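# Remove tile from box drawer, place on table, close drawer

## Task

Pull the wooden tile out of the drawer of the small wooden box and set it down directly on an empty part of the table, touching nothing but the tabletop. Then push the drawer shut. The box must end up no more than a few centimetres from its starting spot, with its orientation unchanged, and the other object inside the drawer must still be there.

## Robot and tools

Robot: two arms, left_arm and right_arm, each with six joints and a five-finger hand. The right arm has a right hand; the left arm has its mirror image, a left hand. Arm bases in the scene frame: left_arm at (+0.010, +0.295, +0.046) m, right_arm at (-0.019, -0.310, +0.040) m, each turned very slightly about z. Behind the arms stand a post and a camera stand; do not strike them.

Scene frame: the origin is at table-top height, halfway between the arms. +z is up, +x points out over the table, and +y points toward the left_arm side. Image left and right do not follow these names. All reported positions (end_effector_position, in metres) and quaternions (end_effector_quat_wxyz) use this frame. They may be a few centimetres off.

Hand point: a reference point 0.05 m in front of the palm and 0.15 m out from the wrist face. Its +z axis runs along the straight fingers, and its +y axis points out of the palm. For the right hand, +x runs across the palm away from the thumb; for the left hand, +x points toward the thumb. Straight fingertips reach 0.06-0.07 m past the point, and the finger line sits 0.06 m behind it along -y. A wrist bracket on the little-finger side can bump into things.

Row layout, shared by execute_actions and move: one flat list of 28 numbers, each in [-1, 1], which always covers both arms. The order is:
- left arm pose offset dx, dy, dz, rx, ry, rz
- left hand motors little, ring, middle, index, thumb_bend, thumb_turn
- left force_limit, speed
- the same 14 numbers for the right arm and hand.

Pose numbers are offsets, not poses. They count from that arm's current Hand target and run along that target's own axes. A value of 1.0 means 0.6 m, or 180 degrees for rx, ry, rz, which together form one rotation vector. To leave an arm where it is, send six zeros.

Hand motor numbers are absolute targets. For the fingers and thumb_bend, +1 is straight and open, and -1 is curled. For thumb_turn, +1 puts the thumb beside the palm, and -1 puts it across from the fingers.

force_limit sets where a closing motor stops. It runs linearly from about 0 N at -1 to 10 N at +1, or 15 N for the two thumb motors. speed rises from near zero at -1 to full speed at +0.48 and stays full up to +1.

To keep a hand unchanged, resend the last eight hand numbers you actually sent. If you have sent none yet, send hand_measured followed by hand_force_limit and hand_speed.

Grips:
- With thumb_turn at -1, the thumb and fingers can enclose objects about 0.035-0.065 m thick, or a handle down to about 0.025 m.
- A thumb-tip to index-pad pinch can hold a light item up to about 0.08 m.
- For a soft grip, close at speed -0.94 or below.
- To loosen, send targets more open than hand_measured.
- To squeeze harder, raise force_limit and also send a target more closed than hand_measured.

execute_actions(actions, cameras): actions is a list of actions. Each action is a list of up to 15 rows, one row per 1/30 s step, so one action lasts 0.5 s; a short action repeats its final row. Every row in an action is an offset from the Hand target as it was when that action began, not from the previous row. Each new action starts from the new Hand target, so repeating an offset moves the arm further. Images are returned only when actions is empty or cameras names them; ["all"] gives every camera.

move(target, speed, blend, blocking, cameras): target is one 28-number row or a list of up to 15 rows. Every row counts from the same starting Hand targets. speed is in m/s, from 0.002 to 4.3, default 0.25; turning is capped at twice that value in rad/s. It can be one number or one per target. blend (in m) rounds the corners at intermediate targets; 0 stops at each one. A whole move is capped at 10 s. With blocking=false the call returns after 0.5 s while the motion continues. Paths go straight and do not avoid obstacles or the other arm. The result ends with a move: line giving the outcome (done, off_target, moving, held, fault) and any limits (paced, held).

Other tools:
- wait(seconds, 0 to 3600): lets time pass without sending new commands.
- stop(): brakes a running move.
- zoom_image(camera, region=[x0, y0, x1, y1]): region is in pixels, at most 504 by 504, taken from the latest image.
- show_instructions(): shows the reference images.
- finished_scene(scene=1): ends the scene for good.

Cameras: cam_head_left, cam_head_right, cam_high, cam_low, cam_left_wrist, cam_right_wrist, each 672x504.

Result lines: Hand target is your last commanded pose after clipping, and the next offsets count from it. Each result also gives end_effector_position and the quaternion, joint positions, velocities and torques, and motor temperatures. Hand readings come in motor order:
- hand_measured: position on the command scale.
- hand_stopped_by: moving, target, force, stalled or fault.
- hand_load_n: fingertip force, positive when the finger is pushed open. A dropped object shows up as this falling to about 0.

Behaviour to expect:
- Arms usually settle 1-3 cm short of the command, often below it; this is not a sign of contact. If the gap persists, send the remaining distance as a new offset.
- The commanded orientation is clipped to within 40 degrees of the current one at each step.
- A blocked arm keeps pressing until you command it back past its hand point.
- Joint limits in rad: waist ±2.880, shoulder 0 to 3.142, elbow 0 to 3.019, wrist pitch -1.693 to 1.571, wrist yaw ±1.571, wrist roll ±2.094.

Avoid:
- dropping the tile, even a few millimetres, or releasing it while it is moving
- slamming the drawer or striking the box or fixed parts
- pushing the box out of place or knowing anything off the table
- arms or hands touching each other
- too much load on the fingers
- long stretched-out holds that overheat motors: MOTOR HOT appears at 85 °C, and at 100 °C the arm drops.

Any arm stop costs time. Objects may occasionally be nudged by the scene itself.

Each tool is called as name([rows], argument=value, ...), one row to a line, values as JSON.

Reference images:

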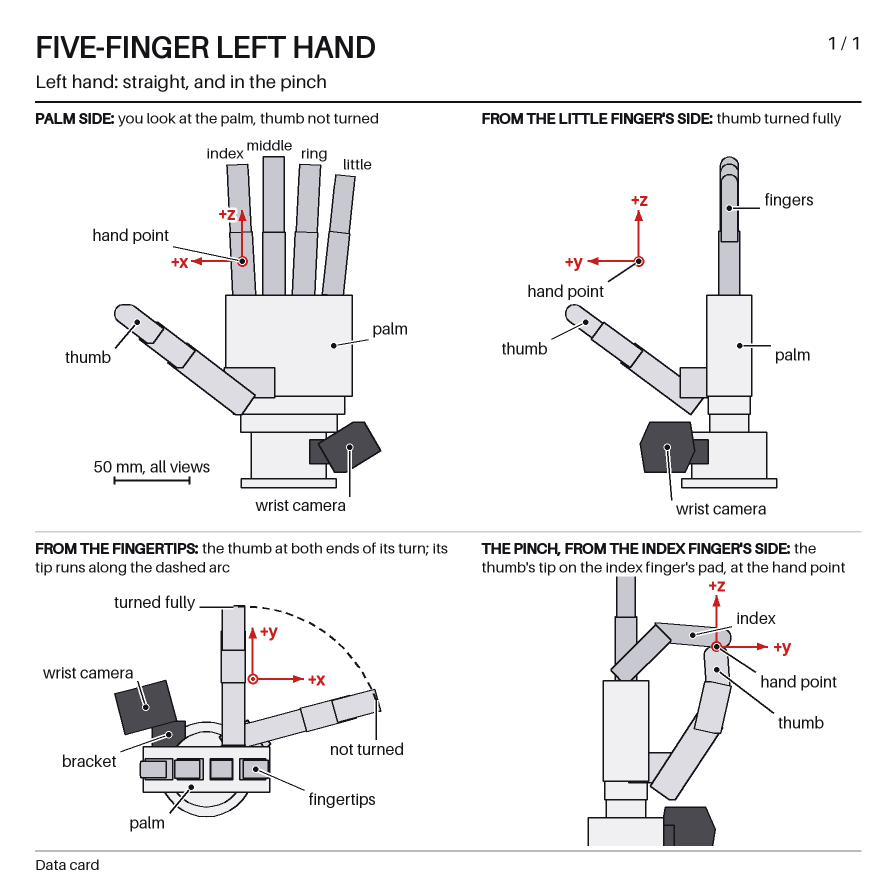

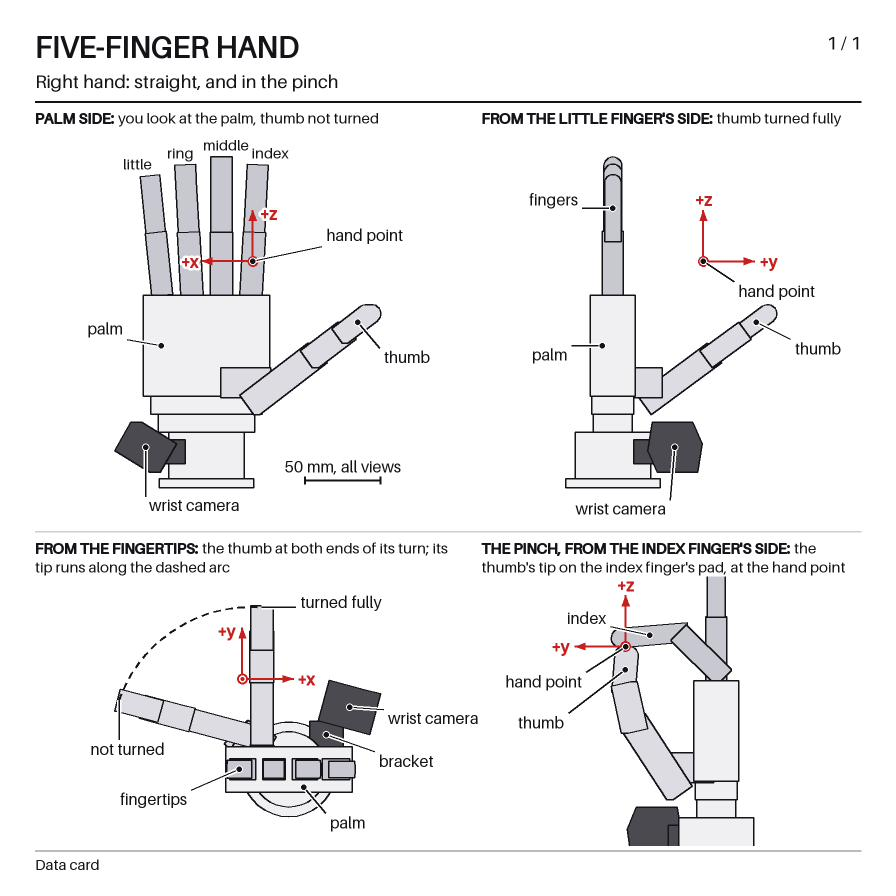

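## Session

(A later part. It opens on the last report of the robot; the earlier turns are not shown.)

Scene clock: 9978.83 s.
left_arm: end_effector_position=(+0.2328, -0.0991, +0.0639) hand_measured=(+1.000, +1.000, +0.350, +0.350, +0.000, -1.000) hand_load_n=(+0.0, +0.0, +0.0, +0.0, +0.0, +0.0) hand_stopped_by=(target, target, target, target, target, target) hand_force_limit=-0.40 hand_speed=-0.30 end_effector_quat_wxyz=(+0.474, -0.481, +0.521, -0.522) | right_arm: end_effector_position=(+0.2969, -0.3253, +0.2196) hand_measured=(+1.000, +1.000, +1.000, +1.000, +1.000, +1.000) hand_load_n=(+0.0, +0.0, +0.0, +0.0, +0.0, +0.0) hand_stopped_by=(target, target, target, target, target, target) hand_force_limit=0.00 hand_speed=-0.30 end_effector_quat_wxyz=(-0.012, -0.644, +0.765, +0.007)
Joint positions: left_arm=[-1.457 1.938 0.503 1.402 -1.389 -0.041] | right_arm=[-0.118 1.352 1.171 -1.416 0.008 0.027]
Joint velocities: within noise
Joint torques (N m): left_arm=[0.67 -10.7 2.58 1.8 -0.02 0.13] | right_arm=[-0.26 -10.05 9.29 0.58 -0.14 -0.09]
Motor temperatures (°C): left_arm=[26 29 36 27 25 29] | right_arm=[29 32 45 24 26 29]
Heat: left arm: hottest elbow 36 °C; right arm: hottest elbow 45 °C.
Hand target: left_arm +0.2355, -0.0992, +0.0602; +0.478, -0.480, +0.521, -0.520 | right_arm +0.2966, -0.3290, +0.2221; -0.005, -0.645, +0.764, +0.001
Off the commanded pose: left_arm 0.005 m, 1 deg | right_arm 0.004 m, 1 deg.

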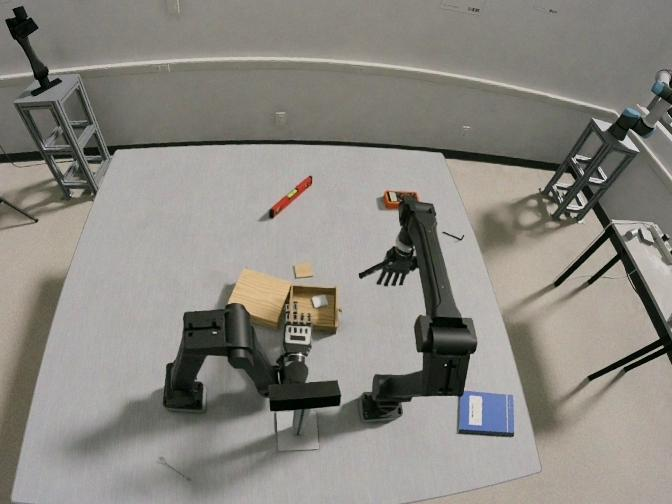

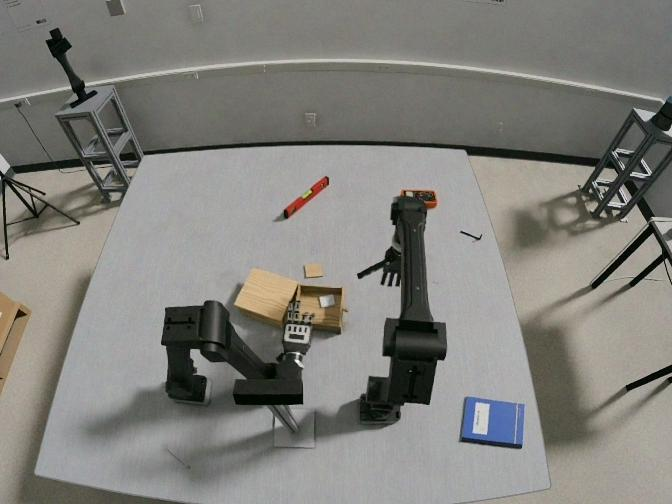

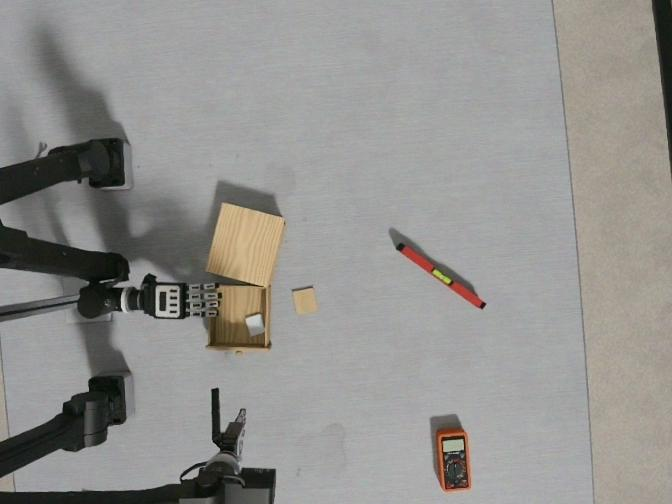

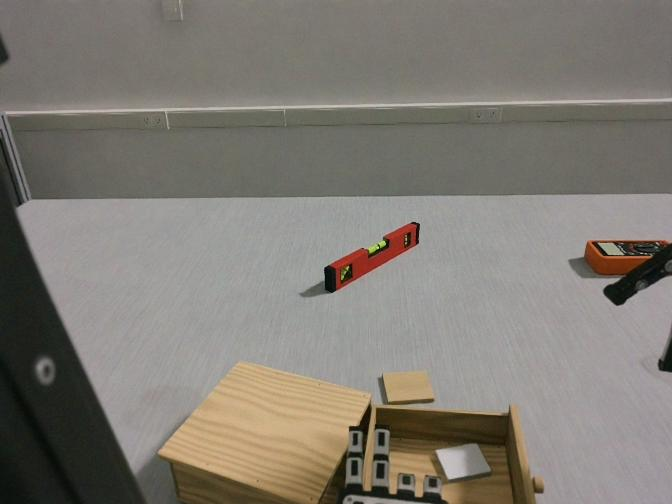

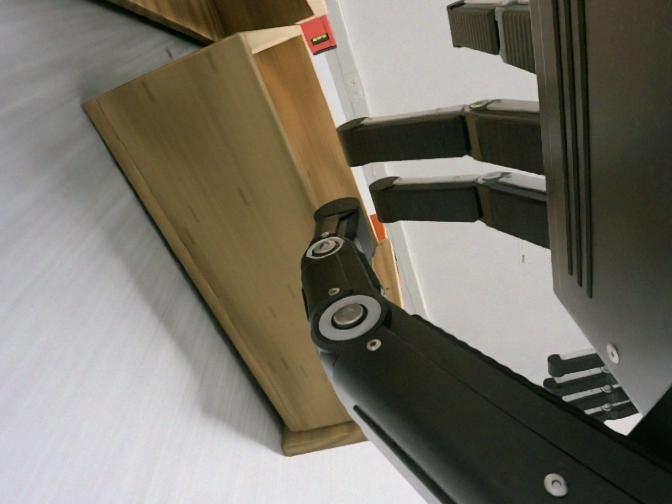

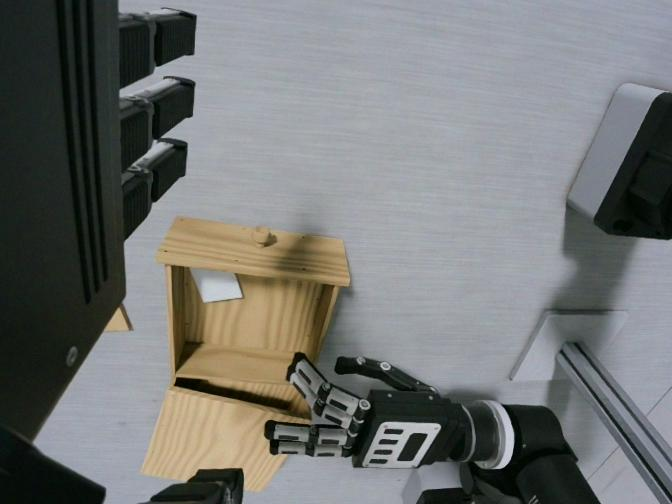

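move(target=[0,0.035,0.002,0,0,0,1,1,0.35,0.35,0,-1,-0.4,-0.3,0,0,0,0,0,0,1,1,1,1,1,1,0.0,-0.3], speed=0.05, cameras=["cam_left_wrist","cam_right_wrist","cam_high"])

Scene clock: 10004.93 s.
left_arm: end_effector_position=(+0.2324, -0.0968, +0.0419) hand_measured=(+1.000, +1.000, +0.350, +0.350, +0.000, -1.000) hand_load_n=(+0.0, +0.0, +0.0, +0.0, +0.0, +0.0) hand_stopped_by=(target, target, target, target, target, target) hand_force_limit=-0.40 hand_speed=-0.30 end_effector_quat_wxyz=(+0.475, -0.479, +0.523, -0.521) | right_arm: end_effector_position=(+0.2969, -0.3253, +0.2196) hand_measured=(+1.000, +1.000, +1.000, +1.000, +1.000, +1.000) hand_load_n=(+0.0, +0.0, +0.0, +0.0, +0.0, +0.0) hand_stopped_by=(target, target, target, target, target, target) hand_force_limit=0.00 hand_speed=-0.30 end_effector_quat_wxyz=(-0.012, -0.644, +0.765, +0.007)
Joint positions: left_arm=[-1.457 2.024 0.511 1.476 -1.386 -0.039] | right_arm=[-0.118 1.352 1.171 -1.416 0.008 0.027]
Joint torques (N m): left_arm=[0.85 -11.28 2.47 1.78 0.01 0.08] | right_arm=[-0.26 -10.11 9.31 0.59 -0.14 -0.09]
Heat: left arm: hottest elbow 35 °C; right arm: hottest elbow 45 °C.
Hand target: left_arm +0.2367, -0.0993, +0.0391; +0.478, -0.480, +0.521, -0.520 | right_arm +0.2966, -0.3290, +0.2221; -0.005, -0.645, +0.764, +0.001
Off the commanded pose: left_arm 0.006 m, 0 deg | right_arm 0.004 m, 1 deg.
move: done
Images, in order (width x height): cam_high 672x504, cam_left_wrist 672x504, cam_right_wrist 672x504.

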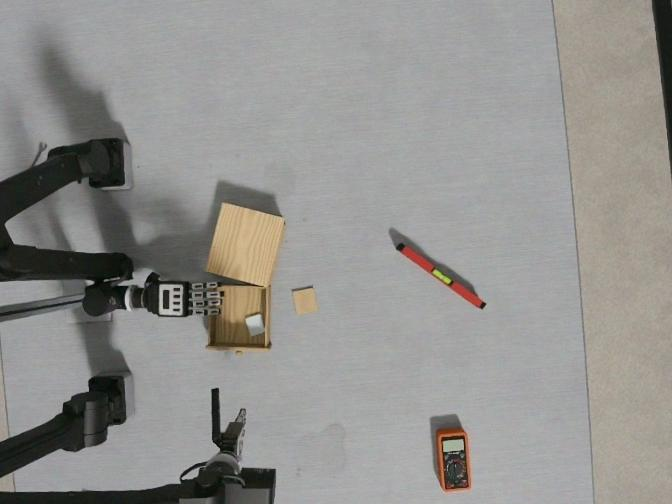

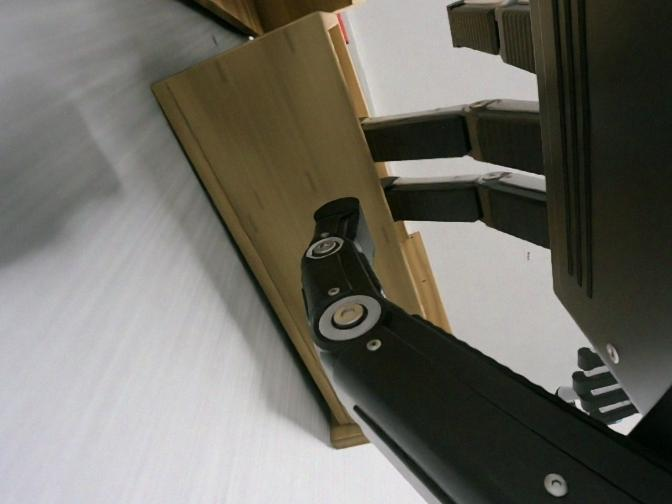

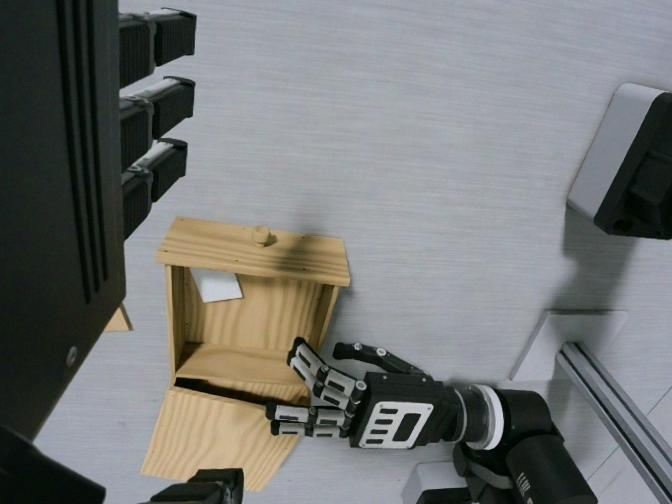

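move(target=[0,0.017,0.002,0,0,0,1,1,0.35,0.35,0,-1,-0.4,-0.3,0,0,0,0,0,0,1,1,1,1,1,1,0.0,-0.3], speed=0.05, cameras=["cam_left_wrist","cam_right_wrist","cam_high"])

zoom_image(camera="cam_right_wrist", region=[130, 200, 430, 480])

zoom_image(camera="cam_high", region=[140, 190, 320, 370])

Scene clock: 10019.57 s.
left_arm: end_effector_position=(+0.2333, -0.0974, +0.0315) hand_measured=(+1.000, +1.000, +0.350, +0.350, +0.000, -1.000) hand_load_n=(+0.0, +0.0, +0.0, +0.0, +0.0, +0.0) hand_stopped_by=(target, target, target, target, target, target) hand_force_limit=-0.40 hand_speed=-0.30 end_effector_quat_wxyz=(+0.475, -0.479, +0.524, -0.521) | right_arm: end_effector_position=(+0.2969, -0.3253, +0.2196) hand_measured=(+1.000, +1.000, +1.000, +1.000, +1.000, +1.000) hand_load_n=(+0.0, +0.0, +0.0, +0.0, +0.0, +0.0) hand_stopped_by=(target, target, target, target, target, target) hand_force_limit=0.00 hand_speed=-0.30 end_effector_quat_wxyz=(-0.012, -0.644, +0.765, +0.007)
Joint positions: left_arm=[-1.454 2.066 0.521 1.508 -1.383 -0.038] | right_arm=[-0.118 1.352 1.171 -1.416 0.008 0.027]
Joint torques (N m): left_arm=[1.03 -11.52 2.15 1.72 0.01 0.13] | right_arm=[-0.26 -10.11 9.29 0.59 -0.14 -0.09]
Heat: left arm: hottest elbow 35 °C; right arm: hottest elbow 45 °C.
Hand target: left_arm +0.2377, -0.0995, +0.0289; +0.478, -0.480, +0.521, -0.520 | right_arm +0.2966, -0.3290, +0.2221; -0.005, -0.645, +0.764, +0.001
Off the commanded pose: left_arm 0.006 m, 1 deg | right_arm 0.004 m, 1 deg.
move: done
Images, in order (width x height): cam_high 672x504, cam_left_wrist 672x504, cam_right_wrist 672x504.

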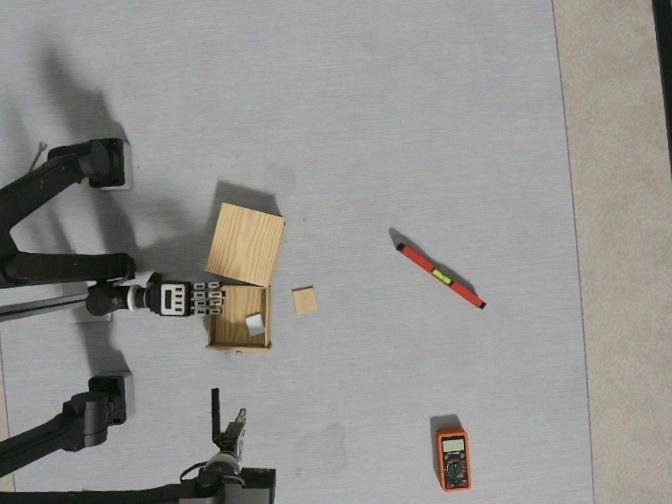

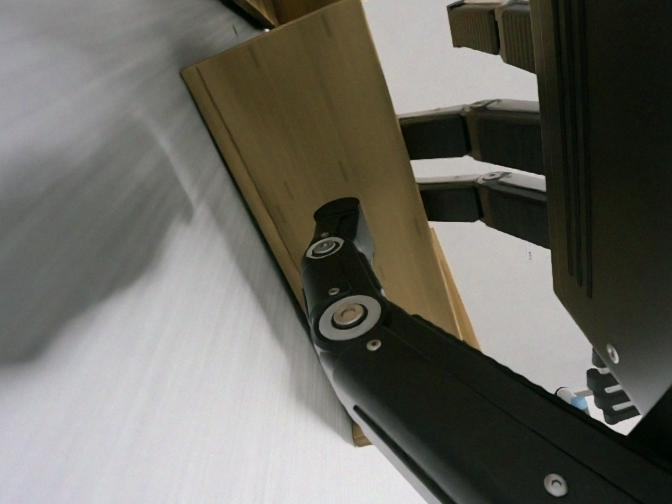

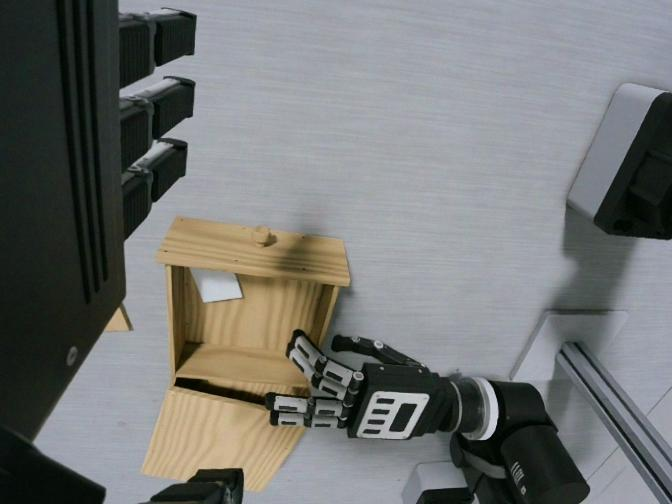

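Scaled by 1.680 from the camera's image (finer frame: 960x720).

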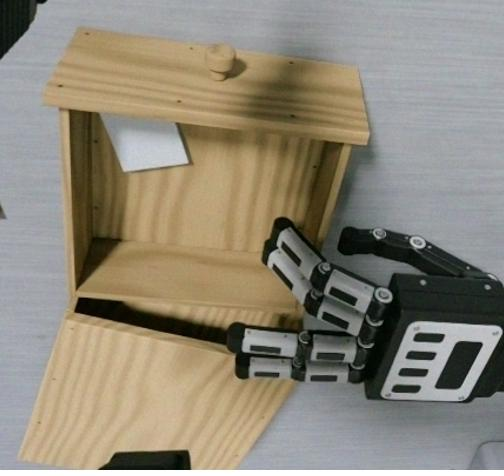

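Scaled by 2.800 from the camera's image (finer frame: 960x720).

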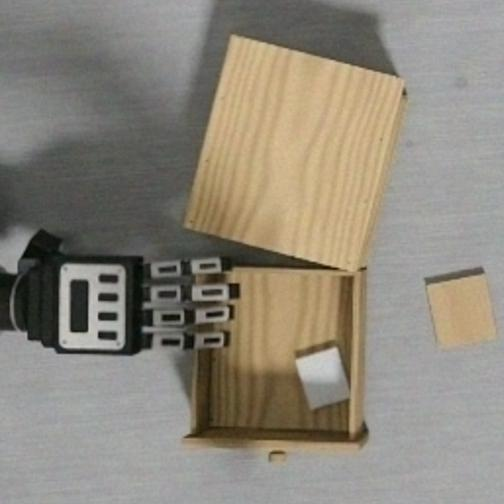

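move(target=[0,-0.003,0.010,0,0,0,1,1,0.35,0.35,0,-1,-0.4,-0.3,0,0,0,0,0,0,1,1,1,1,1,1,0.0,-0.3], speed=0.04, cameras=["cam_left_wrist","cam_right_wrist"])

zoom_image(camera="cam_left_wrist", region=[200, 60, 500, 360])

Scene clock: 10042.37 s.
left_arm: end_effector_position=(+0.2398, -0.0961, +0.0313) hand_measured=(+1.000, +1.000, +0.350, +0.350, +0.000, -1.000) hand_load_n=(+0.0, +0.0, +0.0, +0.0, +0.0, +0.0) hand_stopped_by=(target, target, target, target, target, target) hand_force_limit=-0.40 hand_speed=-0.30 end_effector_quat_wxyz=(+0.476, -0.479, +0.524, -0.519) | right_arm: end_effector_position=(+0.2969, -0.3253, +0.2196) hand_measured=(+1.000, +1.000, +1.000, +1.000, +1.000, +1.000) hand_load_n=(+0.0, +0.0, +0.0, +0.0, +0.0, +0.0) hand_stopped_by=(target, target, target, target, target, target) hand_force_limit=0.00 hand_speed=-0.30 end_effector_quat_wxyz=(-0.012, -0.644, +0.765, +0.007)
Joint positions: left_arm=[-1.435 2.066 0.521 1.508 -1.366 -0.035] | right_arm=[-0.118 1.352 1.171 -1.416 0.008 0.027]
Joint torques (N m): left_arm=[0.67 -12.22 2.3 1.61 -0.03 0.11] | right_arm=[-0.21 -10.11 9.31 0.58 -0.14 -0.09]
Heat: left arm: hottest elbow 34 °C; right arm: hottest elbow 44 °C.
Hand target: left_arm +0.2437, -0.1000, +0.0307; +0.478, -0.480, +0.521, -0.520 | right_arm +0.2966, -0.3290, +0.2221; -0.005, -0.645, +0.764, +0.001
Off the commanded pose: left_arm 0.006 m, 0 deg | right_arm 0.004 m, 1 deg.
move: done

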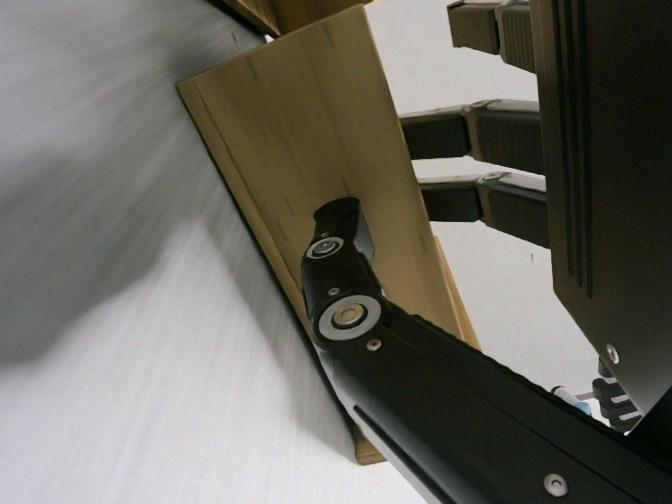

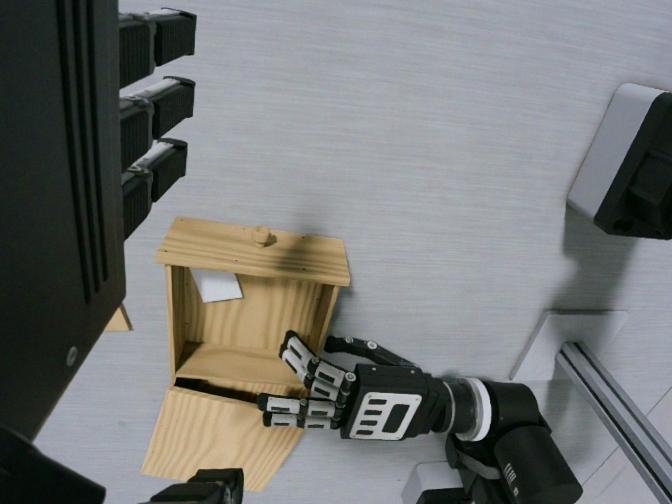

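Scaled by 1.680 from the camera's image (finer frame: 960x720).

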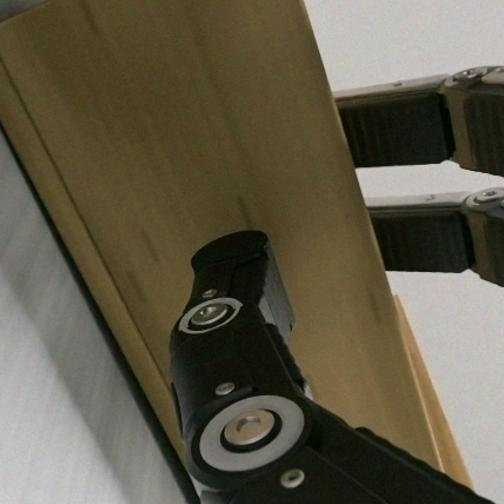

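move(target=[0,0,0.007,0,0,0,1,1,0.35,0.35,0,-1,-0.4,-0.3,0,0,0,0,0,0,1,1,1,1,1,1,0.0,-0.3], speed=0.04, cameras=["cam_left_wrist","cam_right_wrist"])

zoom_image(camera="cam_right_wrist", region=[130, 200, 430, 480])

Scene clock: 10049.13 s.
left_arm: end_effector_position=(+0.2438, -0.0977, +0.0319) hand_measured=(+1.000, +1.000, +0.350, +0.350, +0.000, -1.000) hand_load_n=(+0.0, +0.0, +0.0, -0.5, +0.0, +0.5) hand_stopped_by=(target, target, target, target, target, target) hand_force_limit=-0.40 hand_speed=-0.30 end_effector_quat_wxyz=(+0.475, -0.479, +0.523, -0.520) | right_arm: end_effector_position=(+0.2969, -0.3253, +0.2196) hand_measured=(+1.000, +1.000, +1.000, +1.000, +1.000, +1.000) hand_load_n=(+0.0, +0.0, +0.0, +0.0, +0.0, +0.0) hand_stopped_by=(target, target, target, target, target, target) hand_force_limit=0.00 hand_speed=-0.30 end_effector_quat_wxyz=(-0.012, -0.644, +0.765, +0.007)
Joint positions: left_arm=[-1.424 2.066 0.525 1.508 -1.354 -0.033] | right_arm=[-0.118 1.352 1.171 -1.416 0.008 0.027]
Joint torques (N m): left_arm=[0.97 -11.93 2.22 1.65 0.01 0.11] | right_arm=[-0.26 -10.05 9.31 0.58 -0.14 -0.09]
Heat: left arm: hottest elbow 34 °C; right arm: hottest elbow 44 °C.
Hand target: left_arm +0.2480, -0.1003, +0.0307; +0.478, -0.480, +0.521, -0.520 | right_arm +0.2966, -0.3290, +0.2221; -0.005, -0.645, +0.764, +0.001
Off the commanded pose: left_arm 0.005 m, 0 deg | right_arm 0.004 m, 1 deg.
move: done

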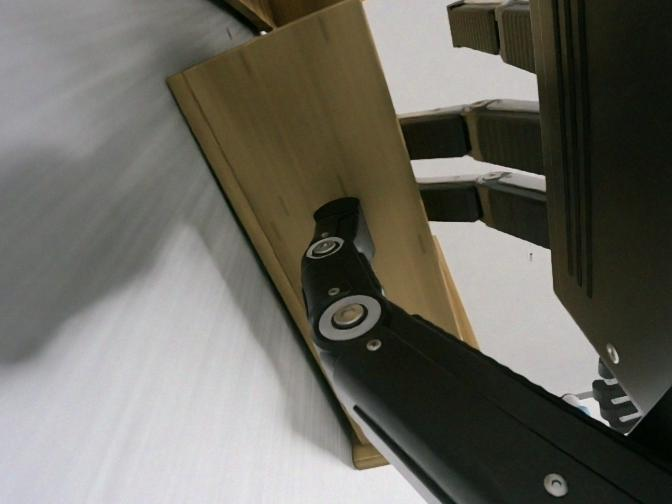

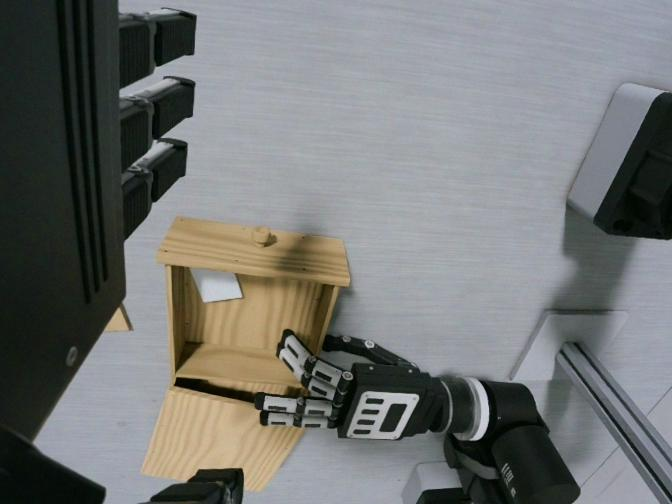

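Scaled by 1.680 from the camera's image (finer frame: 960x720).

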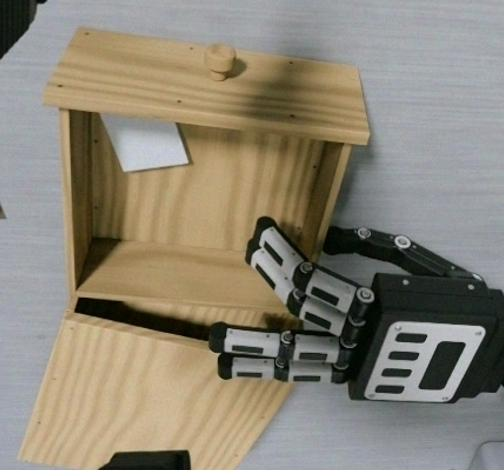

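move(target=[0,0,0,0,0,0,1,1,-0.2,-0.2,0,-1,-0.4,-0.92,0,0,0,0,0,0,1,1,1,1,1,1,0.0,-0.3], speed=0.04, cameras=["cam_left_wrist","cam_right_wrist"])

zoom_image(camera="cam_right_wrist", region=[130, 200, 430, 480])

Scene clock: 10057.00 s.
left_arm: end_effector_position=(+0.2438, -0.0978, +0.0320) hand_measured=(+1.000, +1.000, -0.164, -0.164, +0.000, -1.000) hand_load_n=(+0.0, +0.0, +3.5, +3.5, +1.0, +0.5) hand_stopped_by=(target, target, force, force, target, target) hand_force_limit=-0.40 hand_speed=-0.92 end_effector_quat_wxyz=(+0.475, -0.479, +0.523, -0.521) | right_arm: end_effector_position=(+0.2969, -0.3253, +0.2196) hand_measured=(+1.000, +1.000, +1.000, +1.000, +1.000, +1.000) hand_load_n=(+0.0, +0.0, +0.0, +0.0, +0.0, +0.0) hand_stopped_by=(target, target, target, target, target, target) hand_force_limit=0.00 hand_speed=-0.30 end_effector_quat_wxyz=(-0.012, -0.644, +0.765, +0.007)
Joint positions: left_arm=[-1.424 2.066 0.525 1.509 -1.354 -0.033] | right_arm=[-0.118 1.352 1.171 -1.416 0.008 0.027]
Joint torques (N m): left_arm=[0.85 -11.99 2.18 1.58 0.02 0.12] | right_arm=[-0.32 -10.05 9.31 0.58 -0.14 -0.09]
Heat: left arm: hottest elbow 34 °C; right arm: hottest elbow 44 °C.
Hand target: left_arm +0.2479, -0.1004, +0.0307; +0.478, -0.480, +0.521, -0.520 | right_arm +0.2966, -0.3290, +0.2221; -0.005, -0.645, +0.764, +0.001
Off the commanded pose: left_arm 0.005 m, 0 deg | right_arm 0.004 m, 1 deg.
move: done

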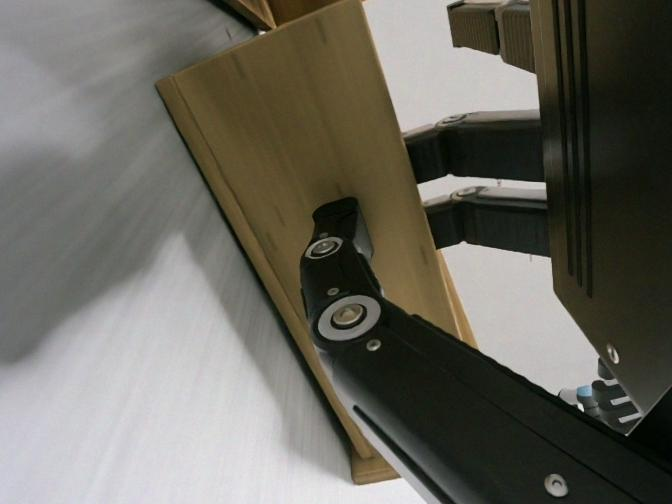

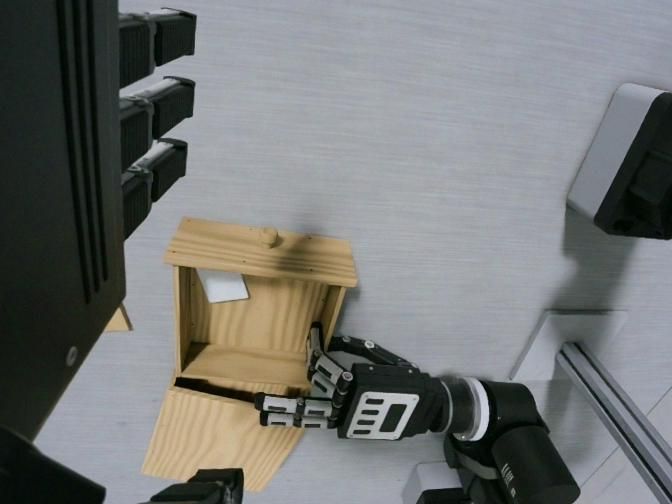

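Scaled by 1.680 from the camera's image (finer frame: 960x720).

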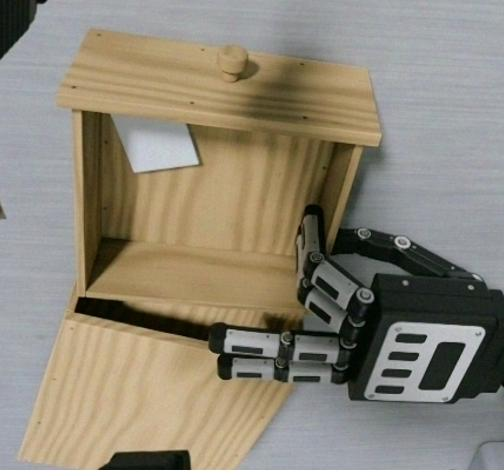

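move(target=[0,-0.025,0,0,0,0,1,1,-0.25,-0.25,0,-1,0,-0.92,0,0,0,0,0,0,1,1,1,1,1,1,0.0,-0.3], speed=0.04, cameras=["cam_left_wrist","cam_right_wrist","cam_low"])

zoom_image(camera="cam_low", region=[150, 340, 550, 504])

Scene clock: 10068.97 s.
left_arm: end_effector_position=(+0.2443, -0.0989, +0.0377) hand_measured=(+1.000, +1.000, -0.176, -0.178, +0.000, -1.000) hand_load_n=(+0.0, +0.0, +5.0, +4.0, +1.5, -0.5) hand_stopped_by=(target, target, force, force, target, target) hand_force_limit=0.00 hand_speed=-0.92 end_effector_quat_wxyz=(+0.478, -0.477, +0.525, -0.519) | right_arm: end_effector_position=(+0.2969, -0.3253, +0.2196) hand_measured=(+1.000, +1.000, +1.000, +1.000, +1.000, +1.000) hand_load_n=(+0.0, +0.0, +0.0, +0.0, +0.0, +0.0) hand_stopped_by=(target, target, target, target, target, target) hand_force_limit=0.00 hand_speed=-0.30 end_effector_quat_wxyz=(-0.012, -0.644, +0.765, +0.007)
Joint positions: left_arm=[-1.424 2.044 0.525 1.492 -1.354 -0.019] | right_arm=[-0.118 1.352 1.171 -1.416 0.008 0.027]
Joint torques (N m): left_arm=[0.91 -14.97 1.43 0.77 0 0.06] | right_arm=[-0.26 -10.11 9.31 0.59 -0.14 -0.09]
Heat: left arm: hottest elbow 33 °C; right arm: hottest elbow 44 °C.
Hand target: left_arm +0.2480, -0.1003, +0.0457; +0.478, -0.480, +0.521, -0.520 | right_arm +0.2966, -0.3290, +0.2221; -0.005, -0.645, +0.764, +0.001
Off the commanded pose: left_arm 0.009 m, 1 deg | right_arm 0.004 m, 1 deg.
move: done
Images, in order (width x height): cam_low 672x504, cam_left_wrist 672x504, cam_right_wrist 672x504.

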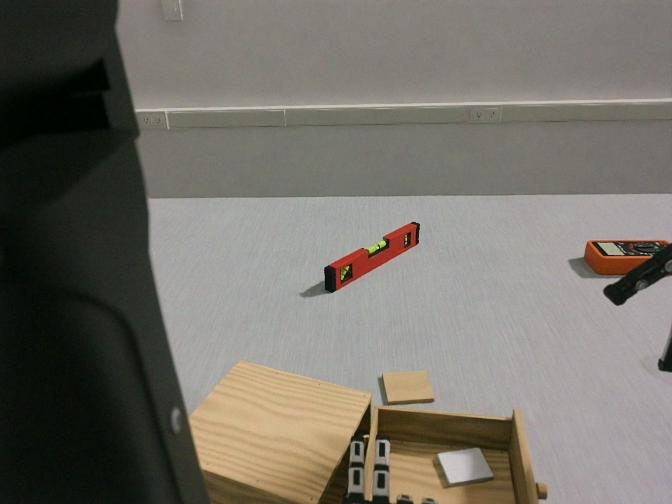

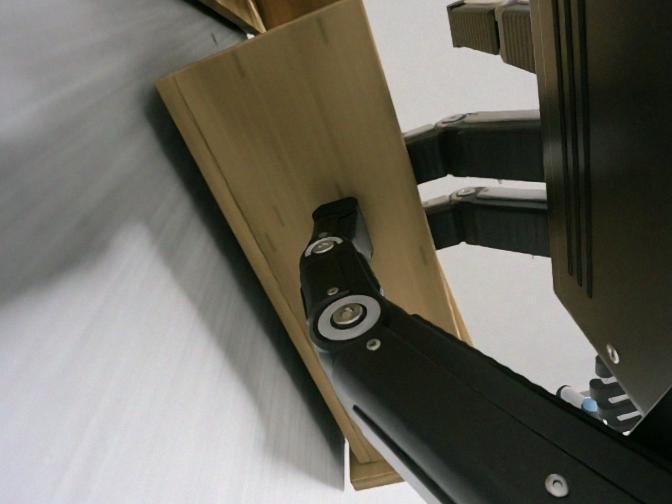

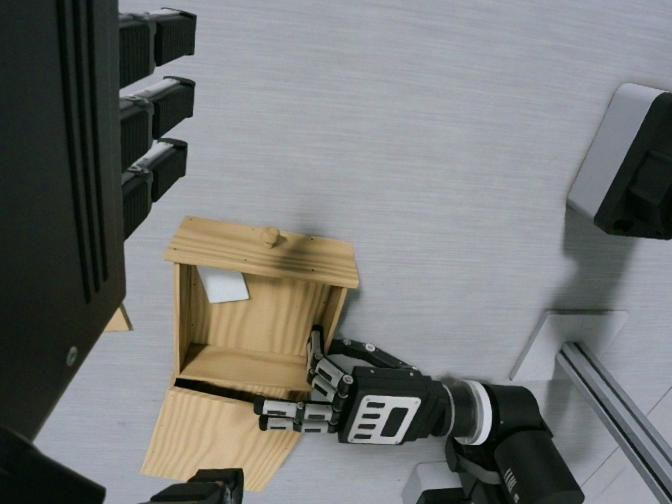

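Scaled by 1.260 from the camera's image (finer frame: 960x720).

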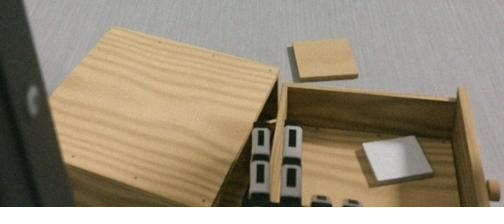

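zoom_image(camera="cam_high", region=[190, 190, 310, 370])

This scene's latest camera images include none from cam_high. They are from: cam_low, cam_left_wrist, cam_right_wrist. cam_high's image comes with the result of a call that names it in "cameras".

wait(seconds=0.1, cameras=["cam_high"])

zoom_image(camera="cam_high", region=[190, 255, 290, 355])

Scene clock: 10100.27 s.
left_arm: end_effector_position=(+0.2443, -0.0989, +0.0377) hand_measured=(+1.000, +1.000, -0.176, -0.178, +0.000, -1.000) hand_load_n=(+0.0, +0.0, +5.0, +4.5, +1.5, +0.0) hand_stopped_by=(target, target, force, force, target, target) hand_force_limit=0.00 hand_speed=-0.92 end_effector_quat_wxyz=(+0.478, -0.477, +0.525, -0.519) | right_arm: end_effector_position=(+0.2969, -0.3253, +0.2196) hand_measured=(+1.000, +1.000, +1.000, +1.000, +1.000, +1.000) hand_load_n=(+0.0, +0.0, +0.0, +0.0, +0.0, +0.0) hand_stopped_by=(target, target, target, target, target, target) hand_force_limit=0.00 hand_speed=-0.30 end_effector_quat_wxyz=(-0.012, -0.644, +0.765, +0.007)
Joint positions: left_arm=[-1.424 2.044 0.525 1.492 -1.354 -0.019] | right_arm=[-0.118 1.352 1.171 -1.416 0.008 0.027]
Joint torques (N m): left_arm=[0.91 -15.03 1.47 0.81 0 0.07] | right_arm=[-0.32 -10.05 9.29 0.58 -0.14 -0.1]
Heat: left arm: hottest elbow 33 °C; right arm: hottest elbow 44 °C.
Hand target: left_arm +0.2480, -0.1003, +0.0457; +0.478, -0.480, +0.521, -0.520 | right_arm +0.2966, -0.3290, +0.2221; -0.005, -0.645, +0.764, +0.001
Off the commanded pose: left_arm 0.009 m, 1 deg | right_arm 0.004 m, 1 deg.
wait: 0.10 s; at rest from the start

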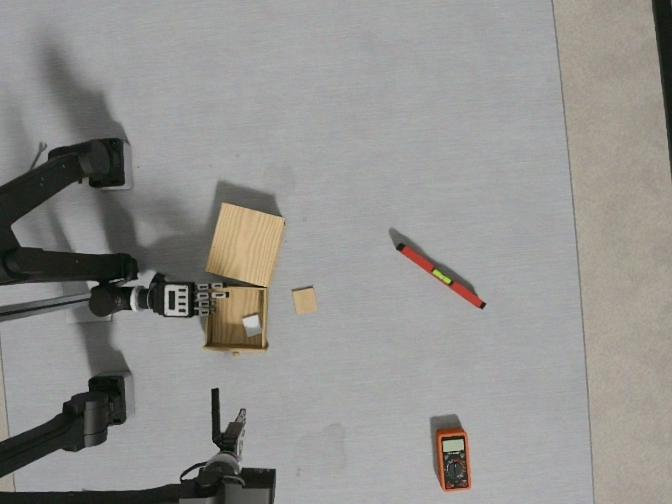

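Scaled by 5.040 from the camera's image (finer frame: 960x720).

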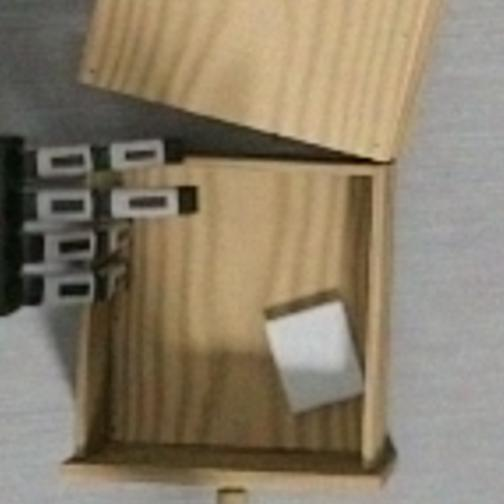

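zoom_image(camera="cam_high", region=[240, 260, 290, 310])

zoom_image(camera="cam_high", region=[190, 255, 240, 305])

Scaled by 10.080 from the camera's image (finer frame: 960x720).

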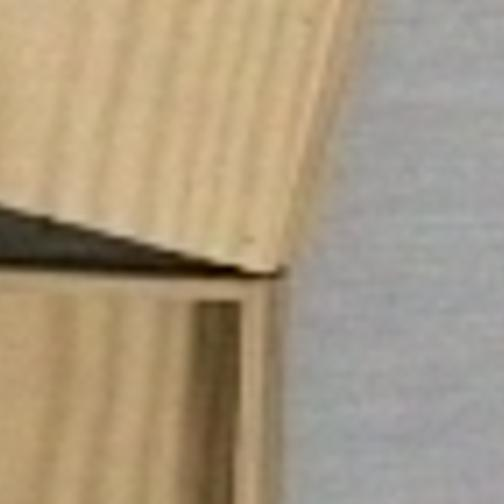

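Scaled by 10.080 from the camera's image (finer frame: 960x720).

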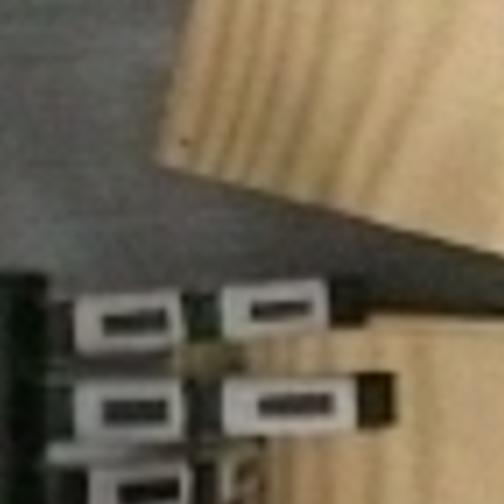

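move(target=[-0.038,-0.006,-0.009,0,0.043,0,1,1,-0.25,-0.25,0,-1,0,-0.92,0,0,0,0,0,0,1,1,1,1,1,1,0.0,-0.3], speed=0.04, cameras=["cam_left_wrist","cam_right_wrist","cam_high"])

zoom_image(camera="cam_high", region=[190, 255, 290, 355])

zoom_image(camera="cam_right_wrist", region=[130, 200, 430, 480])

Scene clock: 10180.57 s.
left_arm: end_effector_position=(+0.2408, -0.0776, +0.0391) hand_measured=(+1.000, +1.000, -0.176, -0.178, +0.000, -1.000) hand_load_n=(+0.0, +0.0, +5.5, +4.5, +2.0, +0.0) hand_stopped_by=(target, target, force, force, target, target) hand_force_limit=0.00 hand_speed=-0.92 end_effector_quat_wxyz=(+0.446, -0.435, +0.568, -0.538) | right_arm: end_effector_position=(+0.2969, -0.3253, +0.2196) hand_measured=(+1.000, +1.000, +1.000, +1.000, +1.000, +1.000) hand_load_n=(+0.0, +0.0, +0.0, +0.0, +0.0, +0.0) hand_stopped_by=(target, target, target, target, target, target) hand_force_limit=0.00 hand_speed=-0.30 end_effector_quat_wxyz=(-0.012, -0.644, +0.765, +0.007)
Joint positions: left_arm=[-1.388 2.006 0.405 1.539 -1.183 -0.019] | right_arm=[-0.118 1.352 1.171 -1.416 0.008 0.027]
Joint torques (N m): left_arm=[0.91 -13.51 0.12 2.02 0 -0.06] | right_arm=[-0.32 -10.11 9.31 0.59 -0.14 -0.09]
Heat: left arm: hottest elbow 32 °C; right arm: hottest elbow 44 °C.
Hand target: left_arm +0.2444, -0.0771, +0.0492; +0.441, -0.444, +0.552, -0.551 | right_arm +0.2966, -0.3290, +0.2221; -0.005, -0.645, +0.764, +0.001
Off the commanded pose: left_arm 0.011 m, 3 deg | right_arm 0.004 m, 1 deg.
joint sent to its limit (left arm) — joint 4 (wrist pitch), upper limit. The joint targets still meet the commanded pose.
move: off_target (left_arm)
Images, in order (width x height): cam_high 672x504, cam_left_wrist 672x504, cam_right_wrist 672x504.

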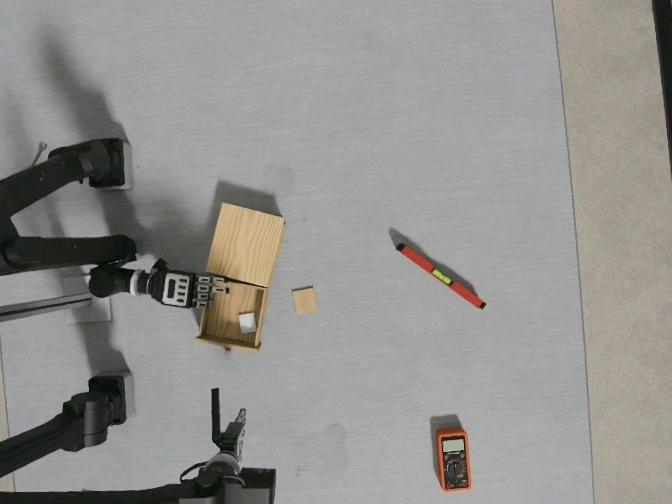

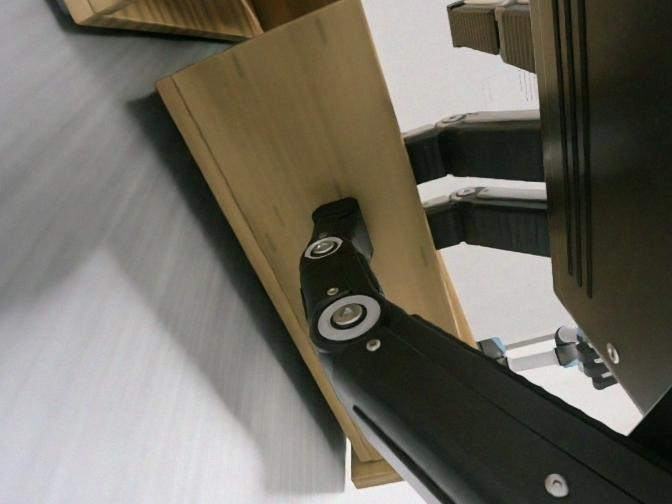

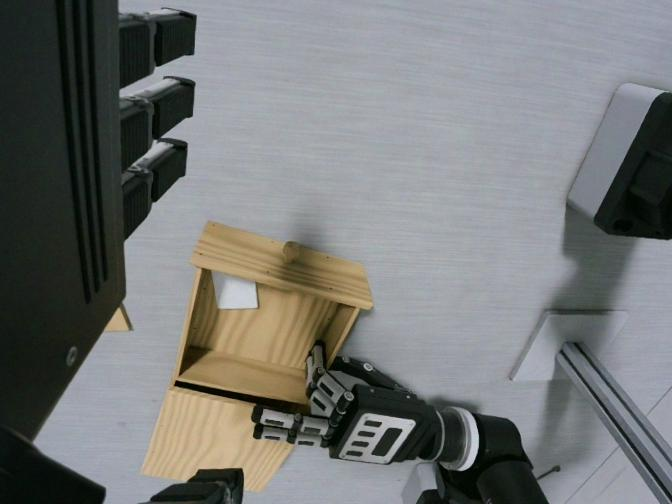

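Scaled by 5.040 from the camera's image (finer frame: 960x720).

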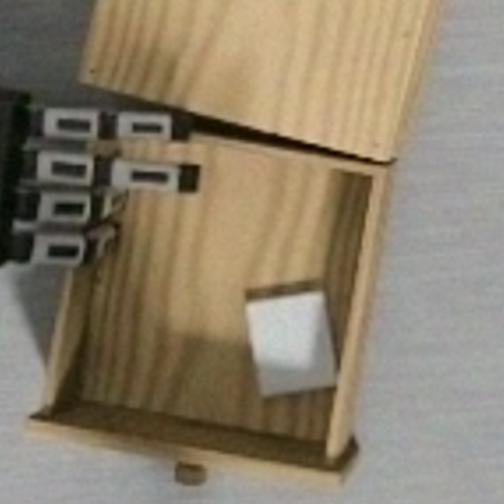

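Scaled by 1.680 from the camera's image (finer frame: 960x720).

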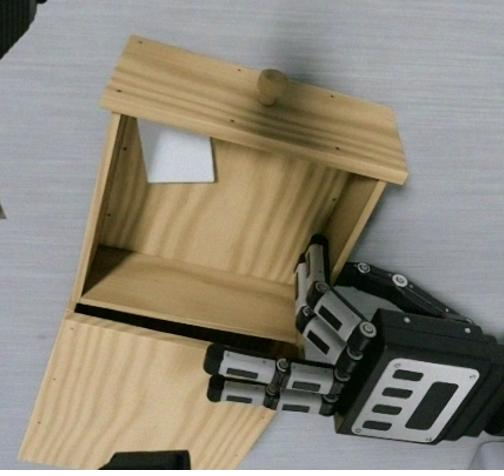

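zoom_image(camera="cam_high", region=[240, 260, 290, 310])

zoom_image(camera="cam_high", region=[190, 305, 240, 355])

Scaled by 10.080 from the camera's image (finer frame: 960x720).

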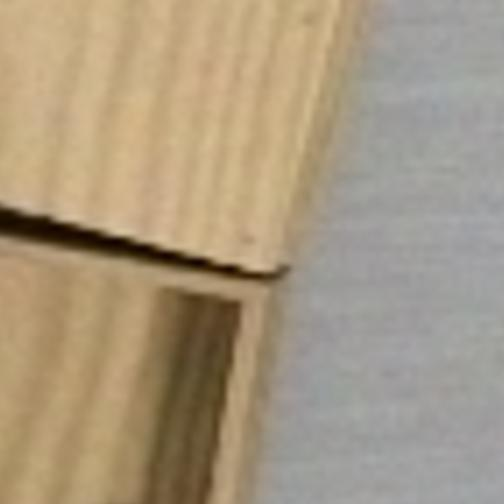

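Scaled by 10.080 from the camera's image (finer frame: 960x720).

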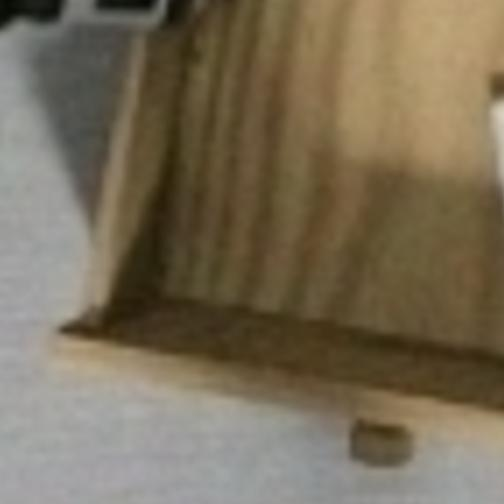

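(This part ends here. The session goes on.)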